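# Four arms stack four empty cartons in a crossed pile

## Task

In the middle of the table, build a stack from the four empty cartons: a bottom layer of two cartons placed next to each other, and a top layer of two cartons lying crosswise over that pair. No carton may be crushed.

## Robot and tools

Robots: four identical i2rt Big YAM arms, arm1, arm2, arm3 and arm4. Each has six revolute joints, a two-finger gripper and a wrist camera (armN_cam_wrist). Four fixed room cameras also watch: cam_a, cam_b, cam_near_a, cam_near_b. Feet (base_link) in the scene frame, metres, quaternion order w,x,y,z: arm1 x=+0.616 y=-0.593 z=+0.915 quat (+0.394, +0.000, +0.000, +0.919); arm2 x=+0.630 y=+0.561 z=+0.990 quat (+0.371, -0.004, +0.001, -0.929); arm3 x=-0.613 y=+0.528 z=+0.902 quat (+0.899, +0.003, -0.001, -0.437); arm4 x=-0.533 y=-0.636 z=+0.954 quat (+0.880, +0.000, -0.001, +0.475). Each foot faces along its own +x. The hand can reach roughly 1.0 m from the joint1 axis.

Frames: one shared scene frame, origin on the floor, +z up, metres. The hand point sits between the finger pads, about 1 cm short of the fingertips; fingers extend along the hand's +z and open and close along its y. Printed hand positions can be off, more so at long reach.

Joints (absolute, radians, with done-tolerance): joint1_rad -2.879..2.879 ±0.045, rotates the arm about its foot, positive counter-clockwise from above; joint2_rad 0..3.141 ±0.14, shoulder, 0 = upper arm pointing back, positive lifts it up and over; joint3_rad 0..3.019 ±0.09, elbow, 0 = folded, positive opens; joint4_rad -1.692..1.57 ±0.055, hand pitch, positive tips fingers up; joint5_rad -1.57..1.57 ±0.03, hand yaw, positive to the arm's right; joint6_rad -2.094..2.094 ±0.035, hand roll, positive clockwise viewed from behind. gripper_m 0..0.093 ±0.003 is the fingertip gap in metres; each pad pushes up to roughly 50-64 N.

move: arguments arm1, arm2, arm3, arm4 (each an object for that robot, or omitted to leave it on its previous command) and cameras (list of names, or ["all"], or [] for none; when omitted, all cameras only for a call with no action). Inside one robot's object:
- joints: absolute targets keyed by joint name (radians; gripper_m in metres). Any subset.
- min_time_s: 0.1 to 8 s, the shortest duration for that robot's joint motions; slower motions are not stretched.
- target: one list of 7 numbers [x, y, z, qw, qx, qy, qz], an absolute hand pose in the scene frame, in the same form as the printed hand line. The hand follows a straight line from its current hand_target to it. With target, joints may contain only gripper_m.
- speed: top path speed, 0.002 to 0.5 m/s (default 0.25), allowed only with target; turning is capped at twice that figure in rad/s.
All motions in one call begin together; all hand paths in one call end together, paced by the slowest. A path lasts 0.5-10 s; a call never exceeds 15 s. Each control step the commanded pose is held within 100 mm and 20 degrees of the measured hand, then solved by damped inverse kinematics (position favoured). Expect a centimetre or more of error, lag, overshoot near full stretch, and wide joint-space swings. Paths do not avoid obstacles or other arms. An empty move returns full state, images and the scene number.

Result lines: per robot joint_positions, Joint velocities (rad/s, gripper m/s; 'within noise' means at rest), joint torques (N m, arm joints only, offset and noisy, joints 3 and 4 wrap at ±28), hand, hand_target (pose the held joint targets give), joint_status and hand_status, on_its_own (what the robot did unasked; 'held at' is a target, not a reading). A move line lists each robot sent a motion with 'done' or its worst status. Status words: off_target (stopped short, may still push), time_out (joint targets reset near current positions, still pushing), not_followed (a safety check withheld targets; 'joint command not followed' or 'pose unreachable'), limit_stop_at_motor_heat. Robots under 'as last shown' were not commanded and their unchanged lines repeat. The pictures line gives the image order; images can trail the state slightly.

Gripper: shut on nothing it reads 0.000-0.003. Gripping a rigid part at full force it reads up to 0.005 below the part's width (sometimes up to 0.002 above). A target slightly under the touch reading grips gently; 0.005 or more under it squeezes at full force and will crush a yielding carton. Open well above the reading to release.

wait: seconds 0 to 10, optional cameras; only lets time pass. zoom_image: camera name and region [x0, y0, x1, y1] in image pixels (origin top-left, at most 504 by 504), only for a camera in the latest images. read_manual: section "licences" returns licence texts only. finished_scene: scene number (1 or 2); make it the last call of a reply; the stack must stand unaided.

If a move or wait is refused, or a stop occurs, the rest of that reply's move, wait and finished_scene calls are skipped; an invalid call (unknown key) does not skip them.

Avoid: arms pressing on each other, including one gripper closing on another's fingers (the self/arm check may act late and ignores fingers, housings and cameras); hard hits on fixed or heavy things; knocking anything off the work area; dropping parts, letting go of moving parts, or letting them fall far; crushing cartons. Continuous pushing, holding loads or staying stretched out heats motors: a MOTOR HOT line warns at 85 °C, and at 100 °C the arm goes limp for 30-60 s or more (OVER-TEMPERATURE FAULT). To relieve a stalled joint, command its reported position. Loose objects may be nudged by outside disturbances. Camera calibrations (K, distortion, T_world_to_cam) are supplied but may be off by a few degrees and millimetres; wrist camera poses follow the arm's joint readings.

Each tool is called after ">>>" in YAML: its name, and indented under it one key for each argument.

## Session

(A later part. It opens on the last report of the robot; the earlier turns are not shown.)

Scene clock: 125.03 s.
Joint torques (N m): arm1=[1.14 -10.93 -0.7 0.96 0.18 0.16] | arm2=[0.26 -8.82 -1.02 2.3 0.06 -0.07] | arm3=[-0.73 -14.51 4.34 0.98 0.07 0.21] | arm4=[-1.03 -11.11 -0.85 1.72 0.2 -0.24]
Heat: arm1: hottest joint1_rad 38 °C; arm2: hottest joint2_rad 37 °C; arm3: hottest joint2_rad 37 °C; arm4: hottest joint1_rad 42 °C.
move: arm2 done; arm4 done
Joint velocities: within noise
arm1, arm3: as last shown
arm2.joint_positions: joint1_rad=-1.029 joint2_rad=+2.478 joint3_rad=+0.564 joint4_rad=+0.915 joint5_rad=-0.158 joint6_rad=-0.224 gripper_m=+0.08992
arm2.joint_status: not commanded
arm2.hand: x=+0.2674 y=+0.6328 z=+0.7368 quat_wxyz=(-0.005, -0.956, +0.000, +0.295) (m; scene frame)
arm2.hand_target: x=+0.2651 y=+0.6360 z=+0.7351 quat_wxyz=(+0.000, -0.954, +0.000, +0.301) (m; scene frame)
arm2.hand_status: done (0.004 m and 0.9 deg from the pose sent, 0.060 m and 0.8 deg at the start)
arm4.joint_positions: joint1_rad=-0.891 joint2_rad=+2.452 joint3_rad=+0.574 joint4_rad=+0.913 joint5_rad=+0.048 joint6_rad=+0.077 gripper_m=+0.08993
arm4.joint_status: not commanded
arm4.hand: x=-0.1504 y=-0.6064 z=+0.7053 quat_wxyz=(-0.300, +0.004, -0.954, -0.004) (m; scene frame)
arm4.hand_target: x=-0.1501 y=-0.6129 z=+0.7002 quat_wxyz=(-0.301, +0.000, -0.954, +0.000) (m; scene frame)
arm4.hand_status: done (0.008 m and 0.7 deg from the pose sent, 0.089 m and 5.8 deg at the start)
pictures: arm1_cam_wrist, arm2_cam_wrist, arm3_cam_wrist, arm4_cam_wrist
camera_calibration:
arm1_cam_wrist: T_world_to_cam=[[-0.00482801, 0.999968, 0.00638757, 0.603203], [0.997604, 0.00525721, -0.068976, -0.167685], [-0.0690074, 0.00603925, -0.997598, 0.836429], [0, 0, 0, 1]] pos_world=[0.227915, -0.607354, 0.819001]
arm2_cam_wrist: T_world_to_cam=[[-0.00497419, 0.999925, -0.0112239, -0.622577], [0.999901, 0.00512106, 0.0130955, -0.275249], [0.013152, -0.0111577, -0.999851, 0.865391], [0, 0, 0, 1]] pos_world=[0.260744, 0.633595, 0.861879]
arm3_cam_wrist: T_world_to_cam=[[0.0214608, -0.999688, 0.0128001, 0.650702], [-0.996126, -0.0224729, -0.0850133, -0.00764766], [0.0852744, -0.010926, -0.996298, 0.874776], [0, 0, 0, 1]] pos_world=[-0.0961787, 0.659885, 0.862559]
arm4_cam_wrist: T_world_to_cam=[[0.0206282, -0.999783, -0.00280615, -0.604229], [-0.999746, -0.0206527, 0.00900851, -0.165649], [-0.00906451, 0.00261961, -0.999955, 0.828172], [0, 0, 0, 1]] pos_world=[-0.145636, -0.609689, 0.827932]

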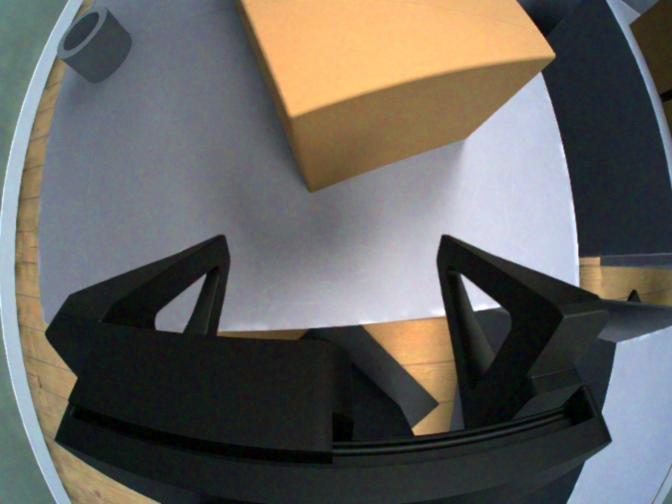

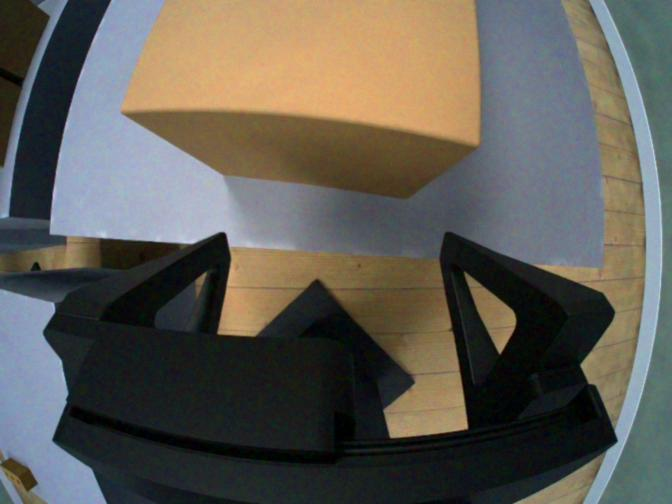

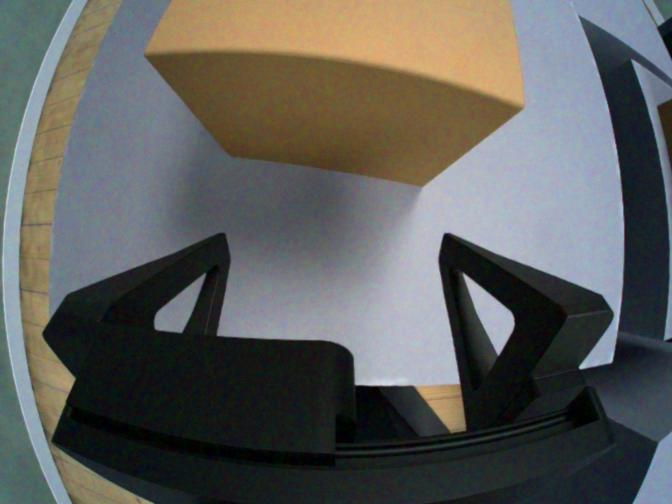

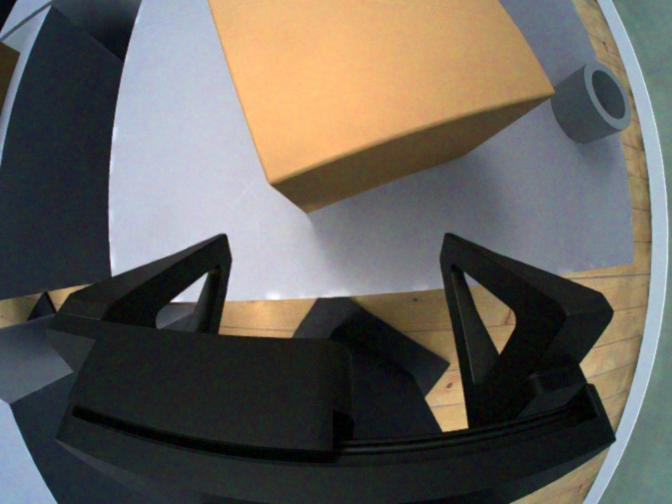

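>>> move:
  arm1: {"target":[0.145,-0.615,0.695,0,0.9397,0,-0.342],"speed":0.08}
  arm2: {"target":[0.152,0.635,0.735,0,0.9397,0,-0.342],"speed":0.08}
  arm3: {"target":[-0.083,0.656,0.735,0.342,0,0.9397,0],"speed":0.08}
  arm4: {"target":[-0.085,-0.613,0.695,0.342,0,0.9397,0],"speed":0.08}
  cameras: ["arm1_cam_wrist","arm2_cam_wrist","arm3_cam_wrist","arm4_cam_wrist","cam_near_b"]

Scene clock: 129.13 s.
Joint torques (N m): arm1=[0.44 -12.75 1.5 1.14 -0.03 0.1] | arm2=[2.02 -12.22 3.07 1.65 0.08 0.11] | arm3=[-0.5 -14.39 4.01 1.55 0.2 0.17] | arm4=[-0.91 -12.45 1.35 1.16 0.06 -0.29]
Heat: arm1: hottest joint1_rad 38 °C; arm2: hottest joint2_rad 37 °C; arm3: hottest joint2_rad 37 °C; arm4: hottest joint1_rad 42 °C.
move: arm1 off_target; arm2 off_target; arm3 done; arm4 done
Joint velocities: within noise
arm1.joint_positions: joint1_rad=+0.866 joint2_rad=+2.376 joint3_rad=+0.694 joint4_rad=+0.766 joint5_rad=+0.044 joint6_rad=+0.048 gripper_m=+0.08992
arm1.joint_status: not commanded
arm1.hand: x=+0.1653 y=-0.6100 z=+0.6828 quat_wxyz=(-0.004, +0.947, -0.003, -0.323) (m; scene frame)
arm1.hand_target: x=+0.1453 y=-0.6150 z=+0.6953 quat_wxyz=(+0.000, +0.940, +0.000, -0.342) (m; scene frame)
arm1.hand_status: off_target (0.024 m and 2.4 deg from the pose sent, 0.078 m and 1.0 deg at the start)
arm2.joint_positions: joint1_rad=-0.972 joint2_rad=+2.478 joint3_rad=+0.775 joint4_rad=+0.777 joint5_rad=-0.130 joint6_rad=-0.172 gripper_m=+0.08993
arm2.joint_status: not commanded
arm2.hand: x=+0.1737 y=+0.6363 z=+0.7282 quat_wxyz=(-0.001, -0.946, -0.001, +0.326) (m; scene frame)
arm2.hand_target: x=+0.1524 y=+0.6348 z=+0.7357 quat_wxyz=(+0.000, -0.940, +0.000, +0.342) (m; scene frame)
arm2.hand_status: off_target (0.023 m and 2.0 deg from the pose sent, 0.115 m and 5.7 deg at the start)
arm3.joint_positions: joint1_rad=+1.212 joint2_rad=+2.200 joint3_rad=+0.855 joint4_rad=+0.429 joint5_rad=+0.193 joint6_rad=+0.226 gripper_m=+0.08992
arm3.joint_status: not commanded
arm3.hand: x=-0.0931 y=+0.6580 z=+0.7341 quat_wxyz=(-0.334, +0.007, -0.942, +0.002) (m; scene frame)
arm3.hand_target: x=-0.0833 y=+0.6558 z=+0.7351 quat_wxyz=(-0.342, +0.000, -0.940, +0.000) (m; scene frame)
arm3.hand_status: done (0.010 m and 1.2 deg from the pose sent, 0.009 m and 1.2 deg at the start)
arm4.joint_positions: joint1_rad=-0.907 joint2_rad=+2.471 joint3_rad=+0.700 joint4_rad=+0.898 joint5_rad=+0.049 joint6_rad=+0.065 gripper_m=+0.08994
arm4.joint_status: not commanded
arm4.hand: x=-0.0891 y=-0.6080 z=+0.7026 quat_wxyz=(-0.343, +0.000, -0.939, -0.003) (m; scene frame)
arm4.hand_target: x=-0.0851 y=-0.6129 z=+0.6953 quat_wxyz=(-0.342, +0.000, -0.940, +0.000) (m; scene frame)
arm4.hand_status: done (0.010 m and 0.4 deg from the pose sent, 0.067 m and 5.2 deg at the start)
pictures: arm1_cam_wrist, arm2_cam_wrist, arm3_cam_wrist, arm4_cam_wrist, cam_near_b
camera_calibration:
arm1_cam_wrist: T_world_to_cam=[[-0.0037316, 0.99996, 0.00811418, 0.604603], [0.999093, 0.00407231, -0.0423864, -0.130289], [-0.0424177, 0.00794865, -0.999068, 0.818438], [0, 0, 0, 1]] pos_world=[0.167144, -0.610554, 0.807247]
arm2_cam_wrist: T_world_to_cam=[[-0.0048618, 0.999987, -0.00180215, -0.633598], [0.998654, 0.00476224, -0.051648, -0.133848], [-0.0516388, -0.00205082, -0.998664, 0.862667], [0, 0, 0, 1]] pos_world=[0.175135, 0.635996, 0.853459]
arm3_cam_wrist: T_world_to_cam=[[0.0154756, -0.99982, 0.0109368, 0.650825], [-0.997088, -0.0162484, -0.0745109, -0.0231617], [0.0746753, -0.00975185, -0.99716, 0.868285], [0, 0, 0, 1]] pos_world=[-0.0980055, 0.658799, 0.856975]
arm4_cam_wrist: T_world_to_cam=[[0.0123473, -0.999922, -0.001856, -0.608522], [-0.996501, -0.0121516, -0.0826889, -0.0344774], [0.0826599, 0.00287049, -0.996574, 0.832004], [0, 0, 0, 1]] pos_world=[-0.0956165, -0.611282, 0.825173]

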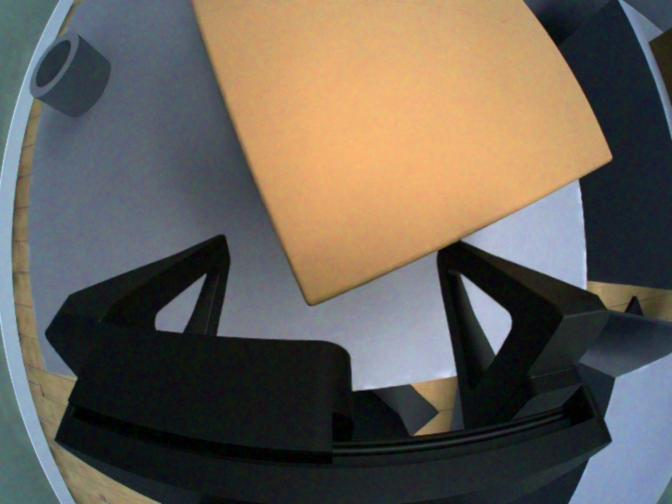

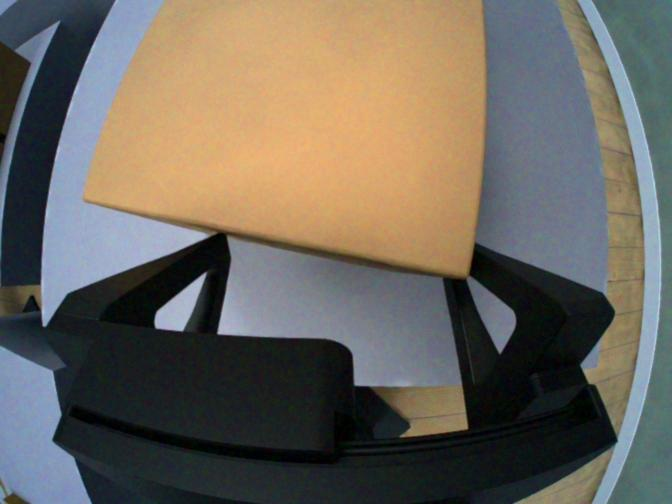

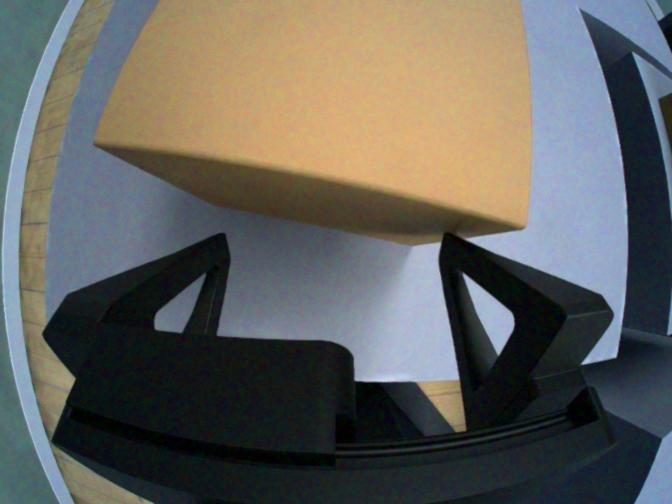

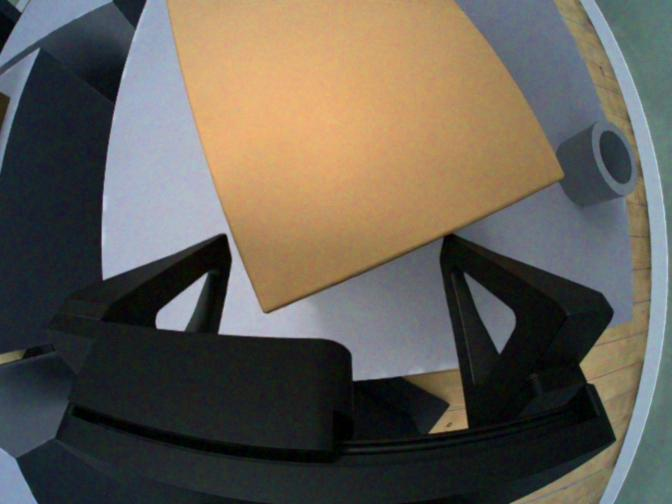

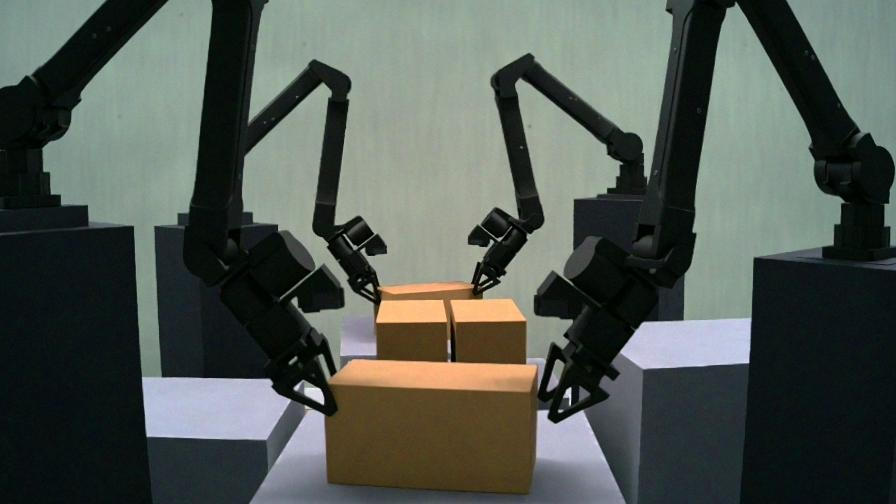

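>>> move:
  arm1: {"target":[0.215,-0.655,0.695,0,0.9397,0,-0.342],"speed":0.15,"joints":{"gripper_m":0.0}}
  arm2: {"target":[0.215,0.670,0.735,0,0.9397,0,-0.342],"speed":0.15,"joints":{"gripper_m":0.0}}
  arm3: {"target":[-0.125,0.616,0.735,0.342,0,0.9397,0],"speed":0.15,"joints":{"gripper_m":0.0}}
  arm4: {"target":[-0.15,-0.567,0.695,0.342,0,0.9397,0],"speed":0.15,"joints":{"gripper_m":0.0}}

>>> move:
  arm1: {"target":[0.158,-0.655,0.695,0,0.9397,0,-0.342],"speed":0.08}
  arm2: {"target":[0.160,0.670,0.735,0,0.9397,0,-0.342],"speed":0.08}
  arm3: {"target":[-0.090,0.616,0.735,0.342,0,0.9397,0],"speed":0.08}
  arm4: {"target":[-0.103,-0.567,0.695,0.342,0,0.9397,0],"speed":0.08}
  cameras: ["arm1_cam_wrist","arm2_cam_wrist","arm3_cam_wrist","arm4_cam_wrist","cam_near_b"]

Scene clock: 132.13 s.
Joint torques (N m): arm1=[1.14 -9.23 -1.46 1.94 0.23 0.13] | arm2=[-0.09 -10.17 -0.98 2.51 -0.34 -0.11] | arm3=[-0.67 -15.15 1.69 1.84 0.04 0.07] | arm4=[0.91 -11.22 -2.92 1.87 0.31 -0.07]
Heat: arm1: hottest joint1_rad 38 °C; arm2: hottest joint2_rad 37 °C; arm3: hottest joint2_rad 37 °C; arm4: hottest joint1_rad 42 °C.
move: arm1 done; arm2 done; arm3 off_target; arm4 off_target
Joint velocities: within noise
arm1.joint_positions: joint1_rad=+1.008 joint2_rad=+2.376 joint3_rad=+0.572 joint4_rad=+0.920 joint5_rad=+0.133 joint6_rad=+0.157 gripper_m=+0.00035
arm1.joint_status: all done
arm1.hand: x=+0.2090 y=-0.6507 z=+0.6968 quat_wxyz=(-0.002, +0.940, -0.003, -0.342) (m; scene frame)
arm1.hand_target: x=+0.2150 y=-0.6548 z=+0.6950 quat_wxyz=(+0.000, +0.940, +0.000, -0.342) (m; scene frame)
arm1.hand_status: done (0.008 m and 0.4 deg from the pose sent, 0.068 m and 2.4 deg at the start)
arm2.joint_positions: joint1_rad=-1.098 joint2_rad=+2.478 joint3_rad=+0.692 joint4_rad=+0.875 joint5_rad=-0.211 joint6_rad=-0.260 gripper_m=+0.00037
arm2.joint_status: all done
arm2.hand: x=+0.2100 y=+0.6698 z=+0.7376 quat_wxyz=(-0.001, -0.940, +0.003, +0.341) (m; scene frame)
arm2.hand_target: x=+0.2150 y=+0.6699 z=+0.7351 quat_wxyz=(+0.000, -0.940, +0.000, +0.342) (m; scene frame)
arm2.hand_status: done (0.006 m and 0.3 deg from the pose sent, 0.054 m and 2.0 deg at the start)
arm3.joint_positions: joint1_rad=+1.148 joint2_rad=+2.200 joint3_rad=+0.730 joint4_rad=+0.548 joint5_rad=+0.154 joint6_rad=+0.184 gripper_m=+0.00059
arm3.joint_status: all done
arm3.hand: x=-0.1338 y=+0.6193 z=+0.7243 quat_wxyz=(-0.327, +0.003, -0.945, +0.002) (m; scene frame)
arm3.hand_target: x=-0.1252 y=+0.6160 z=+0.7348 quat_wxyz=(-0.342, +0.000, -0.940, +0.000) (m; scene frame)
arm3.hand_status: off_target (0.014 m and 1.8 deg from the pose sent, 0.053 m and 1.2 deg at the start)
arm4.joint_positions: joint1_rad=-0.752 joint2_rad=+2.521 joint3_rad=+0.611 joint4_rad=+1.043 joint5_rad=+0.159 joint6_rad=+0.184 gripper_m=+0.00019
arm4.joint_status: all done
arm4.hand: x=-0.1357 y=-0.5683 z=+0.7020 quat_wxyz=(-0.352, -0.002, -0.936, +0.000) (m; scene frame)
arm4.hand_target: x=-0.1500 y=-0.5673 z=+0.6953 quat_wxyz=(-0.342, +0.000, -0.940, +0.000) (m; scene frame)
arm4.hand_status: off_target (0.016 m and 1.3 deg from the pose sent, 0.074 m and 0.4 deg at the start)
pictures: none

Scene clock: 133.67 s.
Joint torques (N m): arm1=[-1.49 -12.63 0.43 1.01 -0.02 0.04] | arm2=[2.08 -12.92 0.98 1.24 0.03 0.08] | arm3=[-0.79 -14.62 3.84 0.99 0.04 0.05] | arm4=[-0.79 -14.86 -0.27 0.95 0.12 -0.25]
Heat: arm1: hottest joint1_rad 38 °C; arm2: hottest joint2_rad 37 °C; arm3: hottest joint2_rad 38 °C; arm4: hottest joint1_rad 42 °C.
move: arm1 off_target; arm2 done; arm3 off_target; arm4 done
Joint velocities: within noise
arm1.joint_positions: joint1_rad=+1.005 joint2_rad=+2.376 joint3_rad=+0.691 joint4_rad=+0.785 joint5_rad=+0.119 joint6_rad=+0.144 gripper_m=+0.00035
arm1.joint_status: not commanded
arm1.hand: x=+0.1683 y=-0.6596 z=+0.6863 quat_wxyz=(+0.000, +0.943, +0.004, -0.334) (m; scene frame)
arm1.hand_target: x=+0.1580 y=-0.6549 z=+0.6951 quat_wxyz=(+0.000, +0.940, +0.000, -0.342) (m; scene frame)
arm1.hand_status: off_target (0.014 m and 1.1 deg from the pose sent, 0.051 m and 0.4 deg at the start)
arm2.joint_positions: joint1_rad=-1.064 joint2_rad=+2.478 joint3_rad=+0.801 joint4_rad=+0.766 joint5_rad=-0.190 joint6_rad=-0.240 gripper_m=+0.00037
arm2.joint_status: not commanded
arm2.hand: x=+0.1678 y=+0.6716 z=+0.7306 quat_wxyz=(+0.000, -0.941, +0.000, +0.338) (m; scene frame)
arm2.hand_target: x=+0.1600 y=+0.6700 z=+0.7351 quat_wxyz=(+0.000, -0.940, +0.000, +0.342) (m; scene frame)
arm2.hand_status: done (0.009 m and 0.4 deg from the pose sent, 0.050 m and 0.3 deg at the start)
arm3.joint_positions: joint1_rad=+1.131 joint2_rad=+2.200 joint3_rad=+0.802 joint4_rad=+0.494 joint5_rad=+0.142 joint6_rad=+0.168 gripper_m=+0.00059
arm3.joint_status: not commanded
arm3.hand: x=-0.1023 y=+0.6203 z=+0.7308 quat_wxyz=(-0.335, +0.003, -0.942, +0.000) (m; scene frame)
arm3.hand_target: x=-0.0902 y=+0.6158 z=+0.7352 quat_wxyz=(-0.342, +0.000, -0.940, +0.000) (m; scene frame)
arm3.hand_status: off_target (0.014 m and 0.9 deg from the pose sent, 0.045 m and 1.8 deg at the start)
arm4.joint_positions: joint1_rad=-0.759 joint2_rad=+2.509 joint3_rad=+0.689 joint4_rad=+0.925 joint5_rad=+0.142 joint6_rad=+0.174 gripper_m=+0.00019
arm4.joint_status: not commanded
arm4.hand: x=-0.1109 y=-0.5625 z=+0.6914 quat_wxyz=(-0.338, +0.003, -0.941, -0.002) (m; scene frame)
arm4.hand_target: x=-0.1030 y=-0.5670 z=+0.6950 quat_wxyz=(-0.342, +0.000, -0.940, +0.000) (m; scene frame)
arm4.hand_status: done (0.010 m and 0.7 deg from the pose sent, 0.033 m and 1.3 deg at the start)
pictures: arm1_cam_wrist, arm2_cam_wrist, arm3_cam_wrist, arm4_cam_wrist, cam_near_b
camera_calibration:
arm1_cam_wrist: T_world_to_cam=[[-0.0203968, 0.999774, 0.00596576, 0.658271], [0.997625, 0.0207449, -0.0656794, -0.105676], [-0.0657883, 0.00461194, -0.997823, 0.823367], [0, 0, 0, 1]] pos_world=[0.173019, -0.659728, 0.810707]
arm2_cam_wrist: T_world_to_cam=[[-0.0023823, 0.999996, -0.00132826, -0.669645], [0.996887, 0.0022702, -0.0788152, -0.10617], [-0.0788119, -0.00151189, -0.996888, 0.86771], [0, 0, 0, 1]] pos_world=[0.17263, 0.671195, 0.855753]
arm3_cam_wrist: T_world_to_cam=[[0.0109005, -0.99993, 0.00469877, 0.617537], [-0.99702, -0.0112274, -0.0763188, -0.0348643], [0.0763662, -0.00385286, -0.997072, 0.861758], [0, 0, 0, 1]] pos_world=[-0.107301, 0.620422, 0.853673]
arm4_cam_wrist: T_world_to_cam=[[0.017412, -0.999844, 0.0029405, -0.565485], [-0.997331, -0.0175766, -0.0708591, -0.067875], [0.0708997, -0.00169886, -0.997482, 0.8193], [0, 0, 0, 1]] pos_world=[-0.115936, -0.565198, 0.814091]

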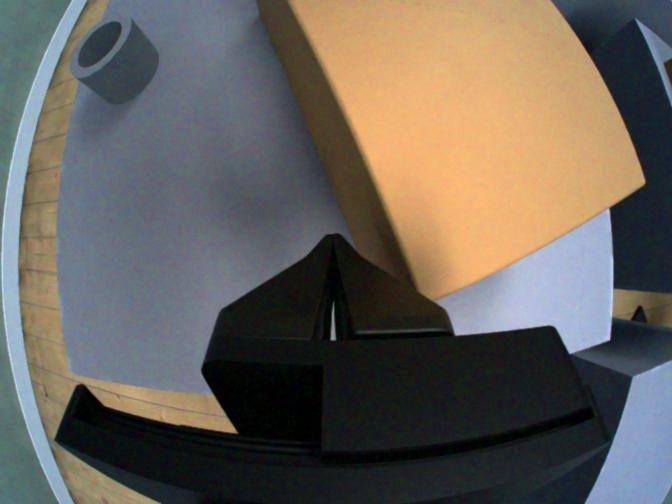

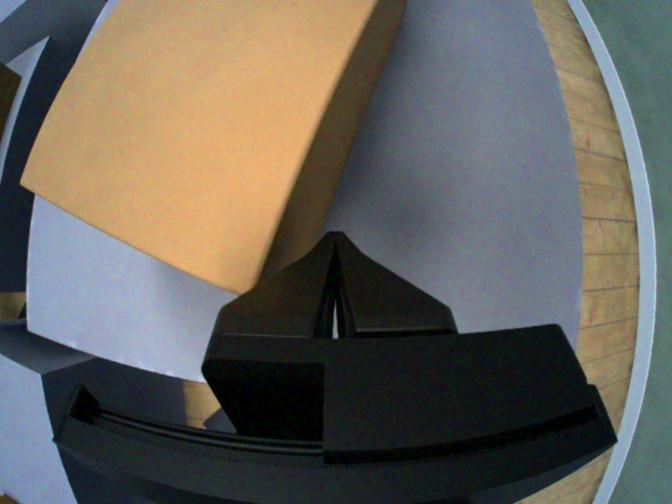

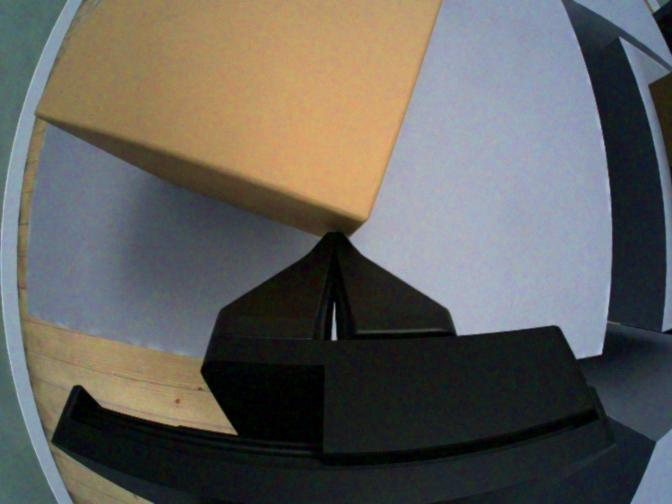

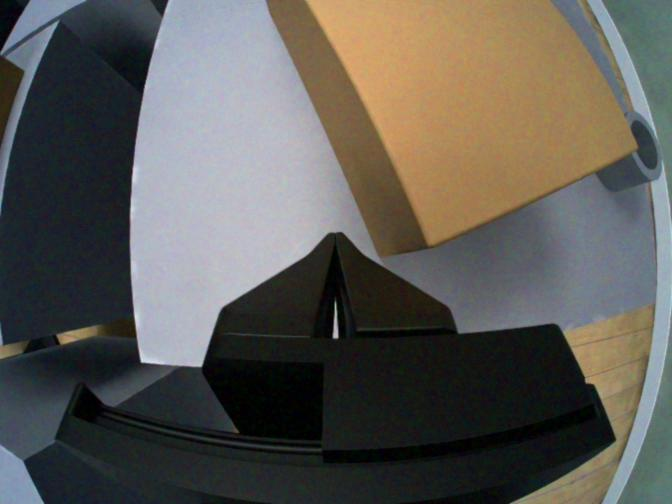

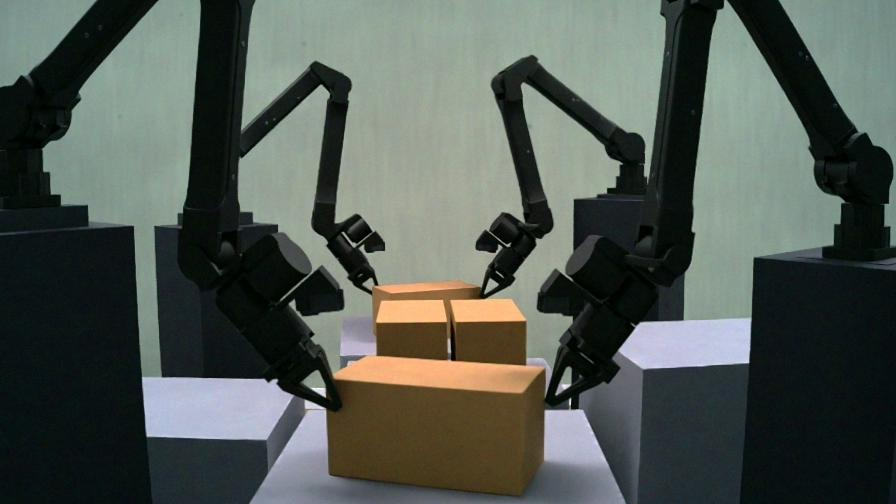

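>>> move:
  arm1: {"target":[0.240,-0.60,0.73,0.0661,0.9219,0.1817,-0.3355],"speed":0.15}
  arm2: {"target":[0.240,0.62,0.77,-0.0564,0.9268,-0.155,-0.3373],"speed":0.15}
  arm3: {"target":[-0.155,0.665,0.77,0.3373,0.155,0.9268,-0.0564],"speed":0.15}
  arm4: {"target":[-0.165,-0.63,0.73,0.3355,-0.1817,0.9219,0.0661],"speed":0.15}

>>> move:
  arm1: {"target":[0.203,-0.553,0.72,0.0661,0.9219,0.1817,-0.3355],"speed":0.15}
  arm2: {"target":[0.203,0.568,0.76,-0.0564,0.9268,-0.155,-0.3373],"speed":0.15}
  arm3: {"target":[-0.117,0.690,0.76,0.3373,0.155,0.9268,-0.0564],"speed":0.15}
  arm4: {"target":[-0.131,-0.672,0.72,0.3355,-0.1817,0.9219,0.0661],"speed":0.15}
  cameras: ["arm1_cam_wrist","arm2_cam_wrist","arm3_cam_wrist","arm4_cam_wrist"]

Scene clock: 144.20 s.
Joint torques (N m): arm1=[-1.44 -10.81 -1.59 0.85 -0.26 0.04] | arm2=[1.73 -11.28 -2.44 2.66 0.27 0.1] | arm3=[1.2 -14.74 2.77 0.72 0.66 0.16] | arm4=[-1.03 -13.39 -3.25 0.83 -0.17 -0.26]
Heat: arm1: hottest joint1_rad 37 °C; arm2: hottest joint2_rad 38 °C; arm3: hottest joint2_rad 38 °C; arm4: hottest joint1_rad 42 °C.
move: arm1 done; arm2 off_target; arm3 done; arm4 done
Joint velocities: within noise
arm1.joint_positions: joint1_rad=+0.698 joint2_rad=+2.278 joint3_rad=+0.476 joint4_rad=+0.859 joint5_rad=-0.318 joint6_rad=-0.403 gripper_m=+0.00035
arm1.joint_status: not commanded
arm1.hand: x=+0.2399 y=-0.6051 z=+0.7235 quat_wxyz=(+0.069, +0.922, +0.184, -0.333) (m; scene frame)
arm1.hand_target: x=+0.2402 y=-0.6001 z=+0.7297 quat_wxyz=(+0.066, +0.922, +0.182, -0.335) (m; scene frame)
arm1.hand_status: done (0.008 m and 0.5 deg from the pose sent, 0.103 m and 21.9 deg at the start)
arm2.joint_positions: joint1_rad=-0.846 joint2_rad=+2.429 joint3_rad=+0.555 joint4_rad=+0.948 joint5_rad=+0.159 joint6_rad=+0.186 gripper_m=+0.00037
arm2.joint_status: not commanded
arm2.hand: x=+0.2452 y=+0.6225 z=+0.7589 quat_wxyz=(+0.058, -0.932, +0.154, +0.323) (m; scene frame)
arm2.hand_target: x=+0.2400 y=+0.6200 z=+0.7698 quat_wxyz=(+0.056, -0.927, +0.155, +0.337) (m; scene frame)
arm2.hand_status: off_target (0.012 m and 1.8 deg from the pose sent, 0.097 m and 19.0 deg at the start)
arm3.joint_positions: joint1_rad=+1.352 joint2_rad=+2.076 joint3_rad=+0.740 joint4_rad=+0.283 joint5_rad=+0.472 joint6_rad=+0.649 gripper_m=+0.00059
arm3.joint_status: not commanded
arm3.hand: x=-0.1574 y=+0.6586 z=+0.7623 quat_wxyz=(-0.331, -0.155, -0.929, +0.061) (m; scene frame)
arm3.hand_target: x=-0.1550 y=+0.6650 z=+0.7699 quat_wxyz=(-0.337, -0.155, -0.927, +0.056) (m; scene frame)
arm3.hand_status: done (0.010 m and 0.9 deg from the pose sent, 0.079 m and 19.4 deg at the start)
arm4.joint_positions: joint1_rad=-1.112 joint2_rad=+2.436 joint3_rad=+0.525 joint4_rad=+0.978 joint5_rad=-0.323 joint6_rad=-0.408 gripper_m=+0.00019
arm4.joint_status: not commanded
arm4.hand: x=-0.1594 y=-0.6264 z=+0.7264 quat_wxyz=(-0.339, +0.184, -0.920, -0.067) (m; scene frame)
arm4.hand_target: x=-0.1650 y=-0.6299 z=+0.7298 quat_wxyz=(-0.336, +0.182, -0.922, -0.066) (m; scene frame)
arm4.hand_status: done (0.008 m and 0.6 deg from the pose sent, 0.095 m and 21.9 deg at the start)
pictures: none

Scene clock: 145.50 s.
Joint torques (N m): arm1=[-1.2 -11.4 0.38 0.76 -0.31 0.04] | arm2=[0.97 -11.81 0.1 1.26 0.36 0.08] | arm3=[1.26 -13.92 4.74 0.75 0.67 0.22] | arm4=[-0.79 -14.04 -0.29 0.83 -0.2 -0.21]
Heat: arm1: hottest joint1_rad 37 °C; arm2: hottest joint2_rad 38 °C; arm3: hottest joint2_rad 38 °C; arm4: hottest joint1_rad 42 °C.
move: arm1 off_target; arm2 off_target; arm3 off_target; arm4 done
Joint velocities: within noise
arm1.joint_positions: joint1_rad=+0.563 joint2_rad=+2.276 joint3_rad=+0.586 joint4_rad=+0.692 joint5_rad=-0.394 joint6_rad=-0.519 gripper_m=+0.00035
arm1.joint_status: not commanded
arm1.hand: x=+0.2110 y=-0.5593 z=+0.7131 quat_wxyz=(+0.071, +0.925, +0.182, -0.327) (m; scene frame)
arm1.hand_target: x=+0.2031 y=-0.5530 z=+0.7199 quat_wxyz=(+0.066, +0.922, +0.182, -0.336) (m; scene frame)
arm1.hand_status: off_target (0.012 m and 1.1 deg from the pose sent, 0.064 m and 0.5 deg at the start)
arm2.joint_positions: joint1_rad=-0.669 joint2_rad=+2.424 joint3_rad=+0.640 joint4_rad=+0.842 joint5_rad=+0.264 joint6_rad=+0.323 gripper_m=+0.00037
arm2.joint_status: not commanded
arm2.hand: x=+0.2122 y=+0.5695 z=+0.7526 quat_wxyz=(+0.058, -0.930, +0.150, +0.329) (m; scene frame)
arm2.hand_target: x=+0.2031 y=+0.5681 z=+0.7600 quat_wxyz=(+0.056, -0.927, +0.155, +0.337) (m; scene frame)
arm2.hand_status: off_target (0.012 m and 1.2 deg from the pose sent, 0.069 m and 1.8 deg at the start)
arm3.joint_positions: joint1_rad=+1.364 joint2_rad=+2.117 joint3_rad=+0.858 joint4_rad=+0.209 joint5_rad=+0.479 joint6_rad=+0.662 gripper_m=+0.00059
arm3.joint_status: not commanded
arm3.hand: x=-0.1222 y=+0.6809 z=+0.7608 quat_wxyz=(-0.335, -0.157, -0.927, +0.059) (m; scene frame)
arm3.hand_target: x=-0.1172 y=+0.6899 z=+0.7601 quat_wxyz=(-0.337, -0.155, -0.927, +0.056) (m; scene frame)
arm3.hand_status: off_target (0.011 m and 0.5 deg from the pose sent, 0.051 m and 0.9 deg at the start)
arm4.joint_positions: joint1_rad=-1.235 joint2_rad=+2.415 joint3_rad=+0.612 joint4_rad=+0.812 joint5_rad=-0.392 joint6_rad=-0.515 gripper_m=+0.00019
arm4.joint_status: not commanded
arm4.hand: x=-0.1369 y=-0.6666 z=+0.7172 quat_wxyz=(-0.331, +0.182, -0.923, -0.070) (m; scene frame)
arm4.hand_target: x=-0.1312 y=-0.6720 z=+0.7200 quat_wxyz=(-0.335, +0.182, -0.922, -0.066) (m; scene frame)
arm4.hand_status: done (0.009 m and 0.7 deg from the pose sent, 0.054 m and 0.6 deg at the start)
pictures: arm1_cam_wrist, arm2_cam_wrist, arm3_cam_wrist, arm4_cam_wrist
camera_calibration:
arm1_cam_wrist: T_world_to_cam=[[-0.394497, 0.918862, -0.00808726, 0.602515], [0.916965, 0.393082, -0.0682854, 0.078495], [-0.0595659, -0.0343541, -0.997633, 0.829233], [0, 0, 0, 1]] pos_world=[0.215107, -0.555995, 0.837503]
arm2_cam_wrist: T_world_to_cam=[[0.316767, 0.948465, 0.00848974, -0.613276], [0.946379, -0.315446, -0.0697248, 0.0362952], [-0.0634535, 0.030121, -0.99753, 0.872167], [0, 0, 0, 1]] pos_world=[0.215258, 0.56685, 0.87775]
arm3_cam_wrist: T_world_to_cam=[[-0.325785, -0.945408, 0.00829784, 0.597138], [-0.942145, 0.323903, -0.086318, -0.265583], [0.078918, -0.0359388, -0.996233, 0.914882], [0, 0, 0, 1]] pos_world=[-0.12788, 0.683442, 0.883557]
arm4_cam_wrist: T_world_to_cam=[[0.391161, -0.920307, -0.00526807, -0.559175], [-0.918102, -0.389814, -0.0716529, -0.330543], [0.0638891, 0.0328645, -0.997416, 0.868647], [0, 0, 0, 1]] pos_world=[-0.140241, -0.67201, 0.839772]

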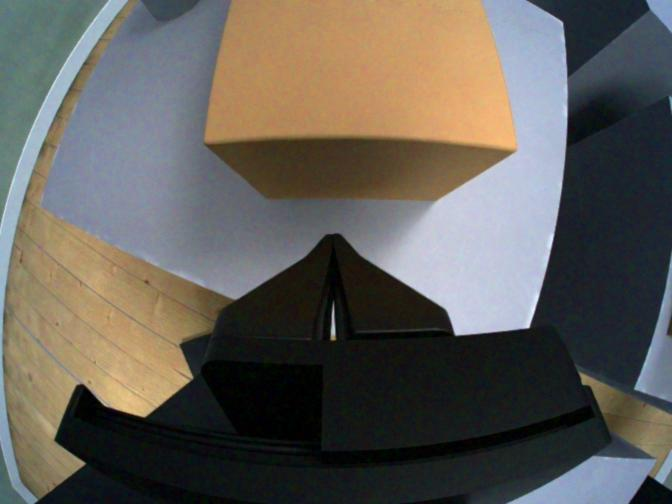

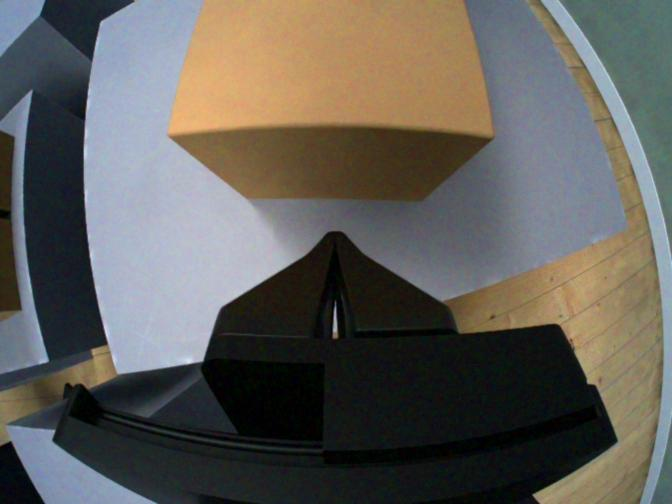

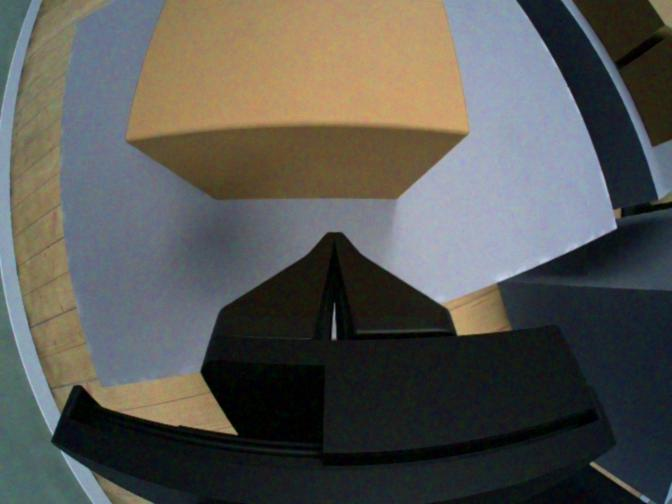

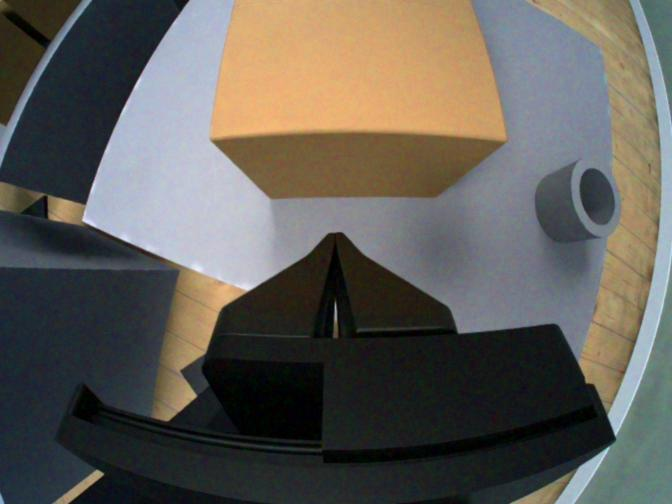

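>>> move:
  arm1: {"target":[0.180,-0.551,0.72,0.0661,0.9219,0.1817,-0.3355],"speed":0.1}
  arm2: {"target":[0.183,0.571,0.755,-0.0564,0.9268,-0.155,-0.3373],"speed":0.1}
  arm3: {"target":[-0.094,0.696,0.755,0.3373,0.155,0.9268,-0.0564],"speed":0.1}
  arm4: {"target":[-0.108,-0.673,0.72,0.3355,-0.1817,0.9219,0.0661],"speed":0.1}

>>> move:
  arm1: {"target":[0.116,-0.578,0.72,0.0661,0.9219,0.1817,-0.3355],"speed":0.08}
  arm2: {"target":[0.117,0.594,0.755,-0.0564,0.9268,-0.155,-0.3373],"speed":0.08}
  arm3: {"target":[-0.028,0.673,0.755,0.3373,0.155,0.9268,-0.0564],"speed":0.08}
  arm4: {"target":[-0.044,-0.647,0.72,0.3355,-0.1817,0.9219,0.0661],"speed":0.08}
  cameras: ["arm1_cam_wrist","arm2_cam_wrist","arm3_cam_wrist","arm4_cam_wrist","cam_near_b"]

Scene clock: 149.53 s.
Joint torques (N m): arm1=[-0.15 -12.1 0.75 0.79 -0.1 0.12] | arm2=[0.15 -11.63 0.43 1.26 0.03 -0.04] | arm3=[0.32 -14.45 5.22 0.73 0.41 0.09] | arm4=[0.62 -14.68 0.32 0.73 -0.03 -0.13]
Heat: arm1: hottest joint1_rad 37 °C; arm2: hottest joint2_rad 38 °C; arm3: hottest joint2_rad 38 °C; arm4: hottest joint1_rad 42 °C.
move: arm1 off_target; arm2 done; arm3 done; arm4 done
Joint velocities: within noise
arm1.joint_positions: joint1_rad=+0.563 joint2_rad=+2.275 joint3_rad=+0.643 joint4_rad=+0.634 joint5_rad=-0.394 joint6_rad=-0.519 gripper_m=+0.00035
arm1.joint_status: not commanded
arm1.hand: x=+0.1897 y=-0.5540 z=+0.7115 quat_wxyz=(+0.071, +0.924, +0.182, -0.327) (m; scene frame)
arm1.hand_target: x=+0.1801 y=-0.5511 z=+0.7200 quat_wxyz=(+0.066, +0.922, +0.182, -0.336) (m; scene frame)
arm1.hand_status: off_target (0.013 m and 1.1 deg from the pose sent, 0.033 m and 1.1 deg at the start)
arm2.joint_positions: joint1_rad=-0.669 joint2_rad=+2.424 joint3_rad=+0.697 joint4_rad=+0.797 joint5_rad=+0.264 joint6_rad=+0.324 gripper_m=+0.00037
arm2.joint_status: not commanded
arm2.hand: x=+0.1889 y=+0.5674 z=+0.7504 quat_wxyz=(+0.057, -0.929, +0.151, +0.334) (m; scene frame)
arm2.hand_target: x=+0.1830 y=+0.5710 z=+0.7550 quat_wxyz=(+0.056, -0.927, +0.155, +0.337) (m; scene frame)
arm2.hand_status: done (0.008 m and 0.6 deg from the pose sent, 0.029 m and 1.2 deg at the start)
arm3.joint_positions: joint1_rad=+1.364 joint2_rad=+2.153 joint3_rad=+0.926 joint4_rad=+0.179 joint5_rad=+0.479 joint6_rad=+0.662 gripper_m=+0.00059
arm3.joint_status: not commanded
arm3.hand: x=-0.1019 y=+0.6909 z=+0.7562 quat_wxyz=(-0.336, -0.157, -0.927, +0.058) (m; scene frame)
arm3.hand_target: x=-0.0943 y=+0.6958 z=+0.7550 quat_wxyz=(-0.337, -0.155, -0.927, +0.056) (m; scene frame)
arm3.hand_status: done (0.010 m and 0.4 deg from the pose sent, 0.032 m and 0.5 deg at the start)
arm4.joint_positions: joint1_rad=-1.235 joint2_rad=+2.404 joint3_rad=+0.666 joint4_rad=+0.751 joint5_rad=-0.389 joint6_rad=-0.515 gripper_m=+0.00019
arm4.joint_status: not commanded
arm4.hand: x=-0.1146 y=-0.6727 z=+0.7164 quat_wxyz=(-0.332, +0.182, -0.923, -0.068) (m; scene frame)
arm4.hand_target: x=-0.1081 y=-0.6730 z=+0.7200 quat_wxyz=(-0.336, +0.182, -0.922, -0.066) (m; scene frame)
arm4.hand_status: done (0.008 m and 0.5 deg from the pose sent, 0.030 m and 0.7 deg at the start)
pictures: none

Scene clock: 151.07 s.
Joint torques (N m): arm1=[3.37 -12.63 5.09 1.5 -0.5 0.15] | arm2=[-1.38 -14.04 6.19 1.98 0.36 -0.11] | arm3=[-3.9 -15.74 8.76 1.54 1.01 0.02] | arm4=[3.6 -14.27 6.43 1.09 -0.32 -0.1]
Heat: arm1: hottest joint1_rad 37 °C; arm2: hottest joint2_rad 38 °C; arm3: hottest joint2_rad 38 °C; arm4: hottest joint1_rad 42 °C.
move: arm1 off_target; arm2 off_target; arm3 off_target; arm4 off_target
Joint velocities: within noise
arm1.joint_positions: joint1_rad=+0.627 joint2_rad=+2.275 joint3_rad=+0.730 joint4_rad=+0.508 joint5_rad=-0.323 joint6_rad=-0.430 gripper_m=+0.00034
arm1.joint_status: not commanded
arm1.hand: x=+0.1631 y=-0.5650 z=+0.7025 quat_wxyz=(+0.070, +0.940, +0.159, -0.295) (m; scene frame)
arm1.hand_target: x=+0.1185 y=-0.5787 z=+0.7227 quat_wxyz=(+0.067, +0.922, +0.182, -0.336) (m; scene frame)
arm1.hand_status: off_target (0.052 m and 5.7 deg from the pose sent, 0.078 m and 1.1 deg at the start)
arm2.joint_positions: joint1_rad=-0.721 joint2_rad=+2.424 joint3_rad=+0.794 joint4_rad=+0.619 joint5_rad=+0.214 joint6_rad=+0.274 gripper_m=+0.00037
arm2.joint_status: not commanded
arm2.hand: x=+0.1680 y=+0.5811 z=+0.7340 quat_wxyz=(+0.058, -0.944, +0.142, +0.291) (m; scene frame)
arm2.hand_target: x=+0.1197 y=+0.5945 z=+0.7580 quat_wxyz=(+0.057, -0.927, +0.155, +0.337) (m; scene frame)
arm2.hand_status: off_target (0.057 m and 5.9 deg from the pose sent, 0.077 m and 0.6 deg at the start)
arm3.joint_positions: joint1_rad=+1.319 joint2_rad=+2.205 joint3_rad=+1.019 joint4_rad=+0.107 joint5_rad=+0.416 joint6_rad=+0.573 gripper_m=+0.00059
arm3.joint_status: not commanded
arm3.hand: x=-0.0767 y=+0.6866 z=+0.7397 quat_wxyz=(-0.306, -0.126, -0.942, +0.061) (m; scene frame)
arm3.hand_target: x=-0.0315 y=+0.6711 z=+0.7577 quat_wxyz=(-0.338, -0.155, -0.927, +0.057) (m; scene frame)
arm3.hand_status: off_target (0.053 m and 5.2 deg from the pose sent, 0.076 m and 0.3 deg at the start)
arm4.joint_positions: joint1_rad=-1.176 joint2_rad=+2.373 joint3_rad=+0.739 joint4_rad=+0.626 joint5_rad=-0.321 joint6_rad=-0.427 gripper_m=+0.00019
arm4.joint_status: not commanded
arm4.hand: x=-0.0848 y=-0.6645 z=+0.7157 quat_wxyz=(-0.309, +0.158, -0.936, -0.065) (m; scene frame)
arm4.hand_target: x=-0.0464 y=-0.6462 z=+0.7229 quat_wxyz=(-0.336, +0.182, -0.922, -0.067) (m; scene frame)
arm4.hand_status: off_target (0.045 m and 4.4 deg from the pose sent, 0.075 m and 0.5 deg at the start)
pictures: arm1_cam_wrist, arm2_cam_wrist, arm3_cam_wrist, arm4_cam_wrist, cam_near_b
camera_calibration:
arm1_cam_wrist: T_world_to_cam=[[-0.35214, 0.935337, -0.0338013, 0.60917], [0.935885, 0.352304, -0.00115451, 0.0506168], [0.0108285, -0.0320407, -0.999428, 0.806635], [0, 0, 0, 1]] pos_world=[0.158407, -0.561767, 0.826823]
arm2_cam_wrist: T_world_to_cam=[[0.300777, 0.95337, 0.0248665, -0.62218], [0.953542, -0.301093, 0.0100202, 0.0124555], [0.0170401, 0.0206974, -0.999641, 0.844017], [0, 0, 0, 1]] pos_world=[0.160879, 0.579449, 0.859061]
arm3_cam_wrist: T_world_to_cam=[[-0.271431, -0.961567, 0.041414, 0.608388], [-0.96236, 0.270538, -0.025934, -0.236003], [0.0137332, -0.0468945, -0.998805, 0.894942], [0, 0, 0, 1]] pos_world=[-0.0742748, 0.690821, 0.862557]
arm4_cam_wrist: T_world_to_cam=[[0.34563, -0.938167, -0.0195434, -0.583124], [-0.938245, -0.345168, -0.0235682, -0.288479], [0.0153652, 0.0264824, -0.999531, 0.856867], [0, 0, 0, 1]] pos_world=[-0.0822851, -0.669334, 0.83827]

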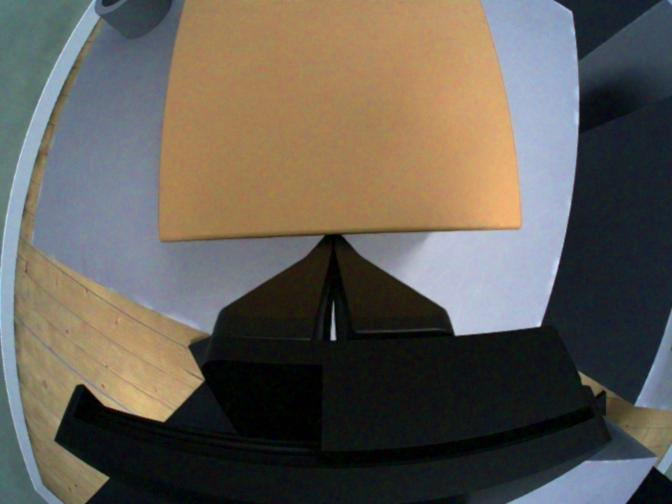

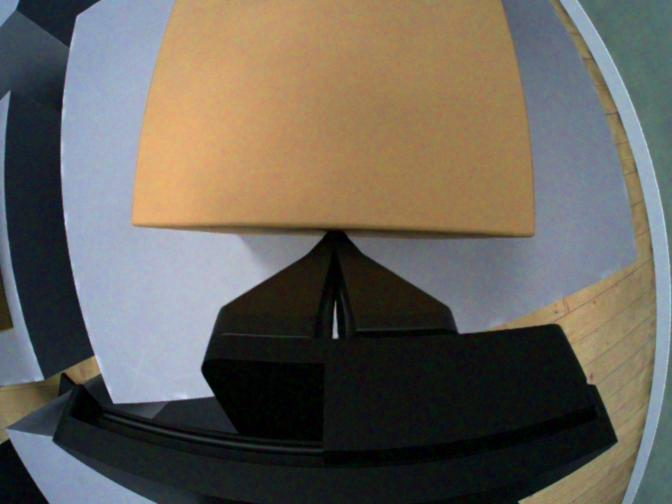

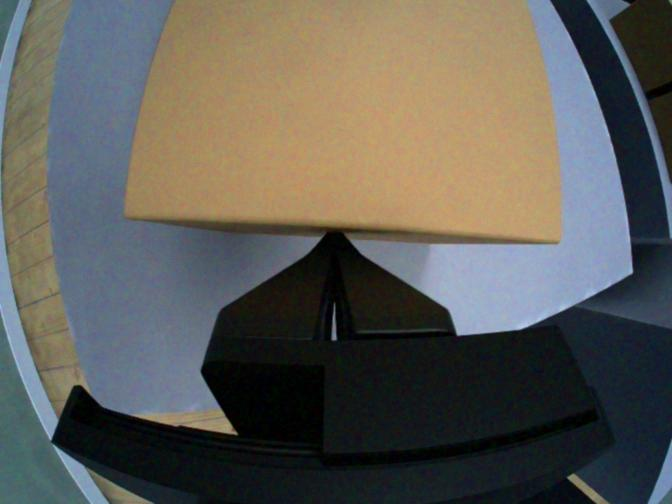

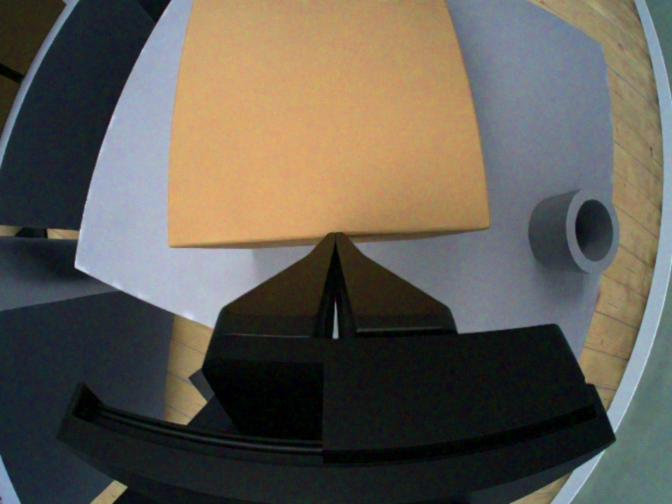

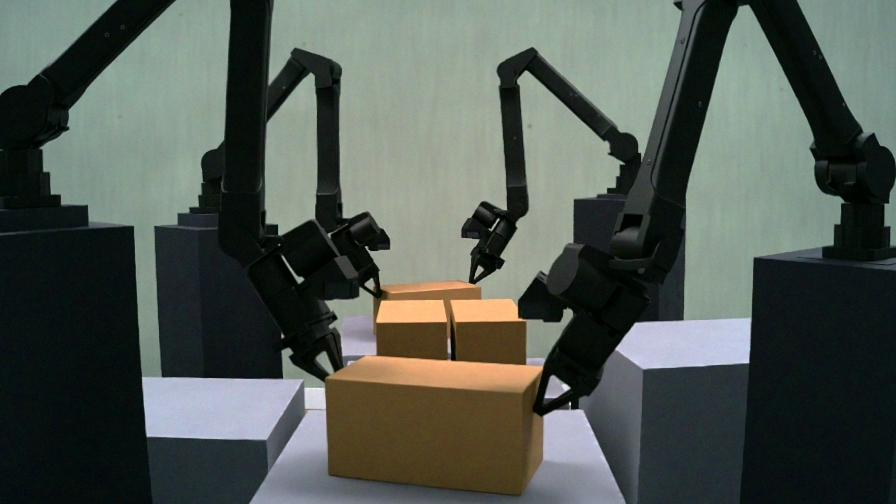

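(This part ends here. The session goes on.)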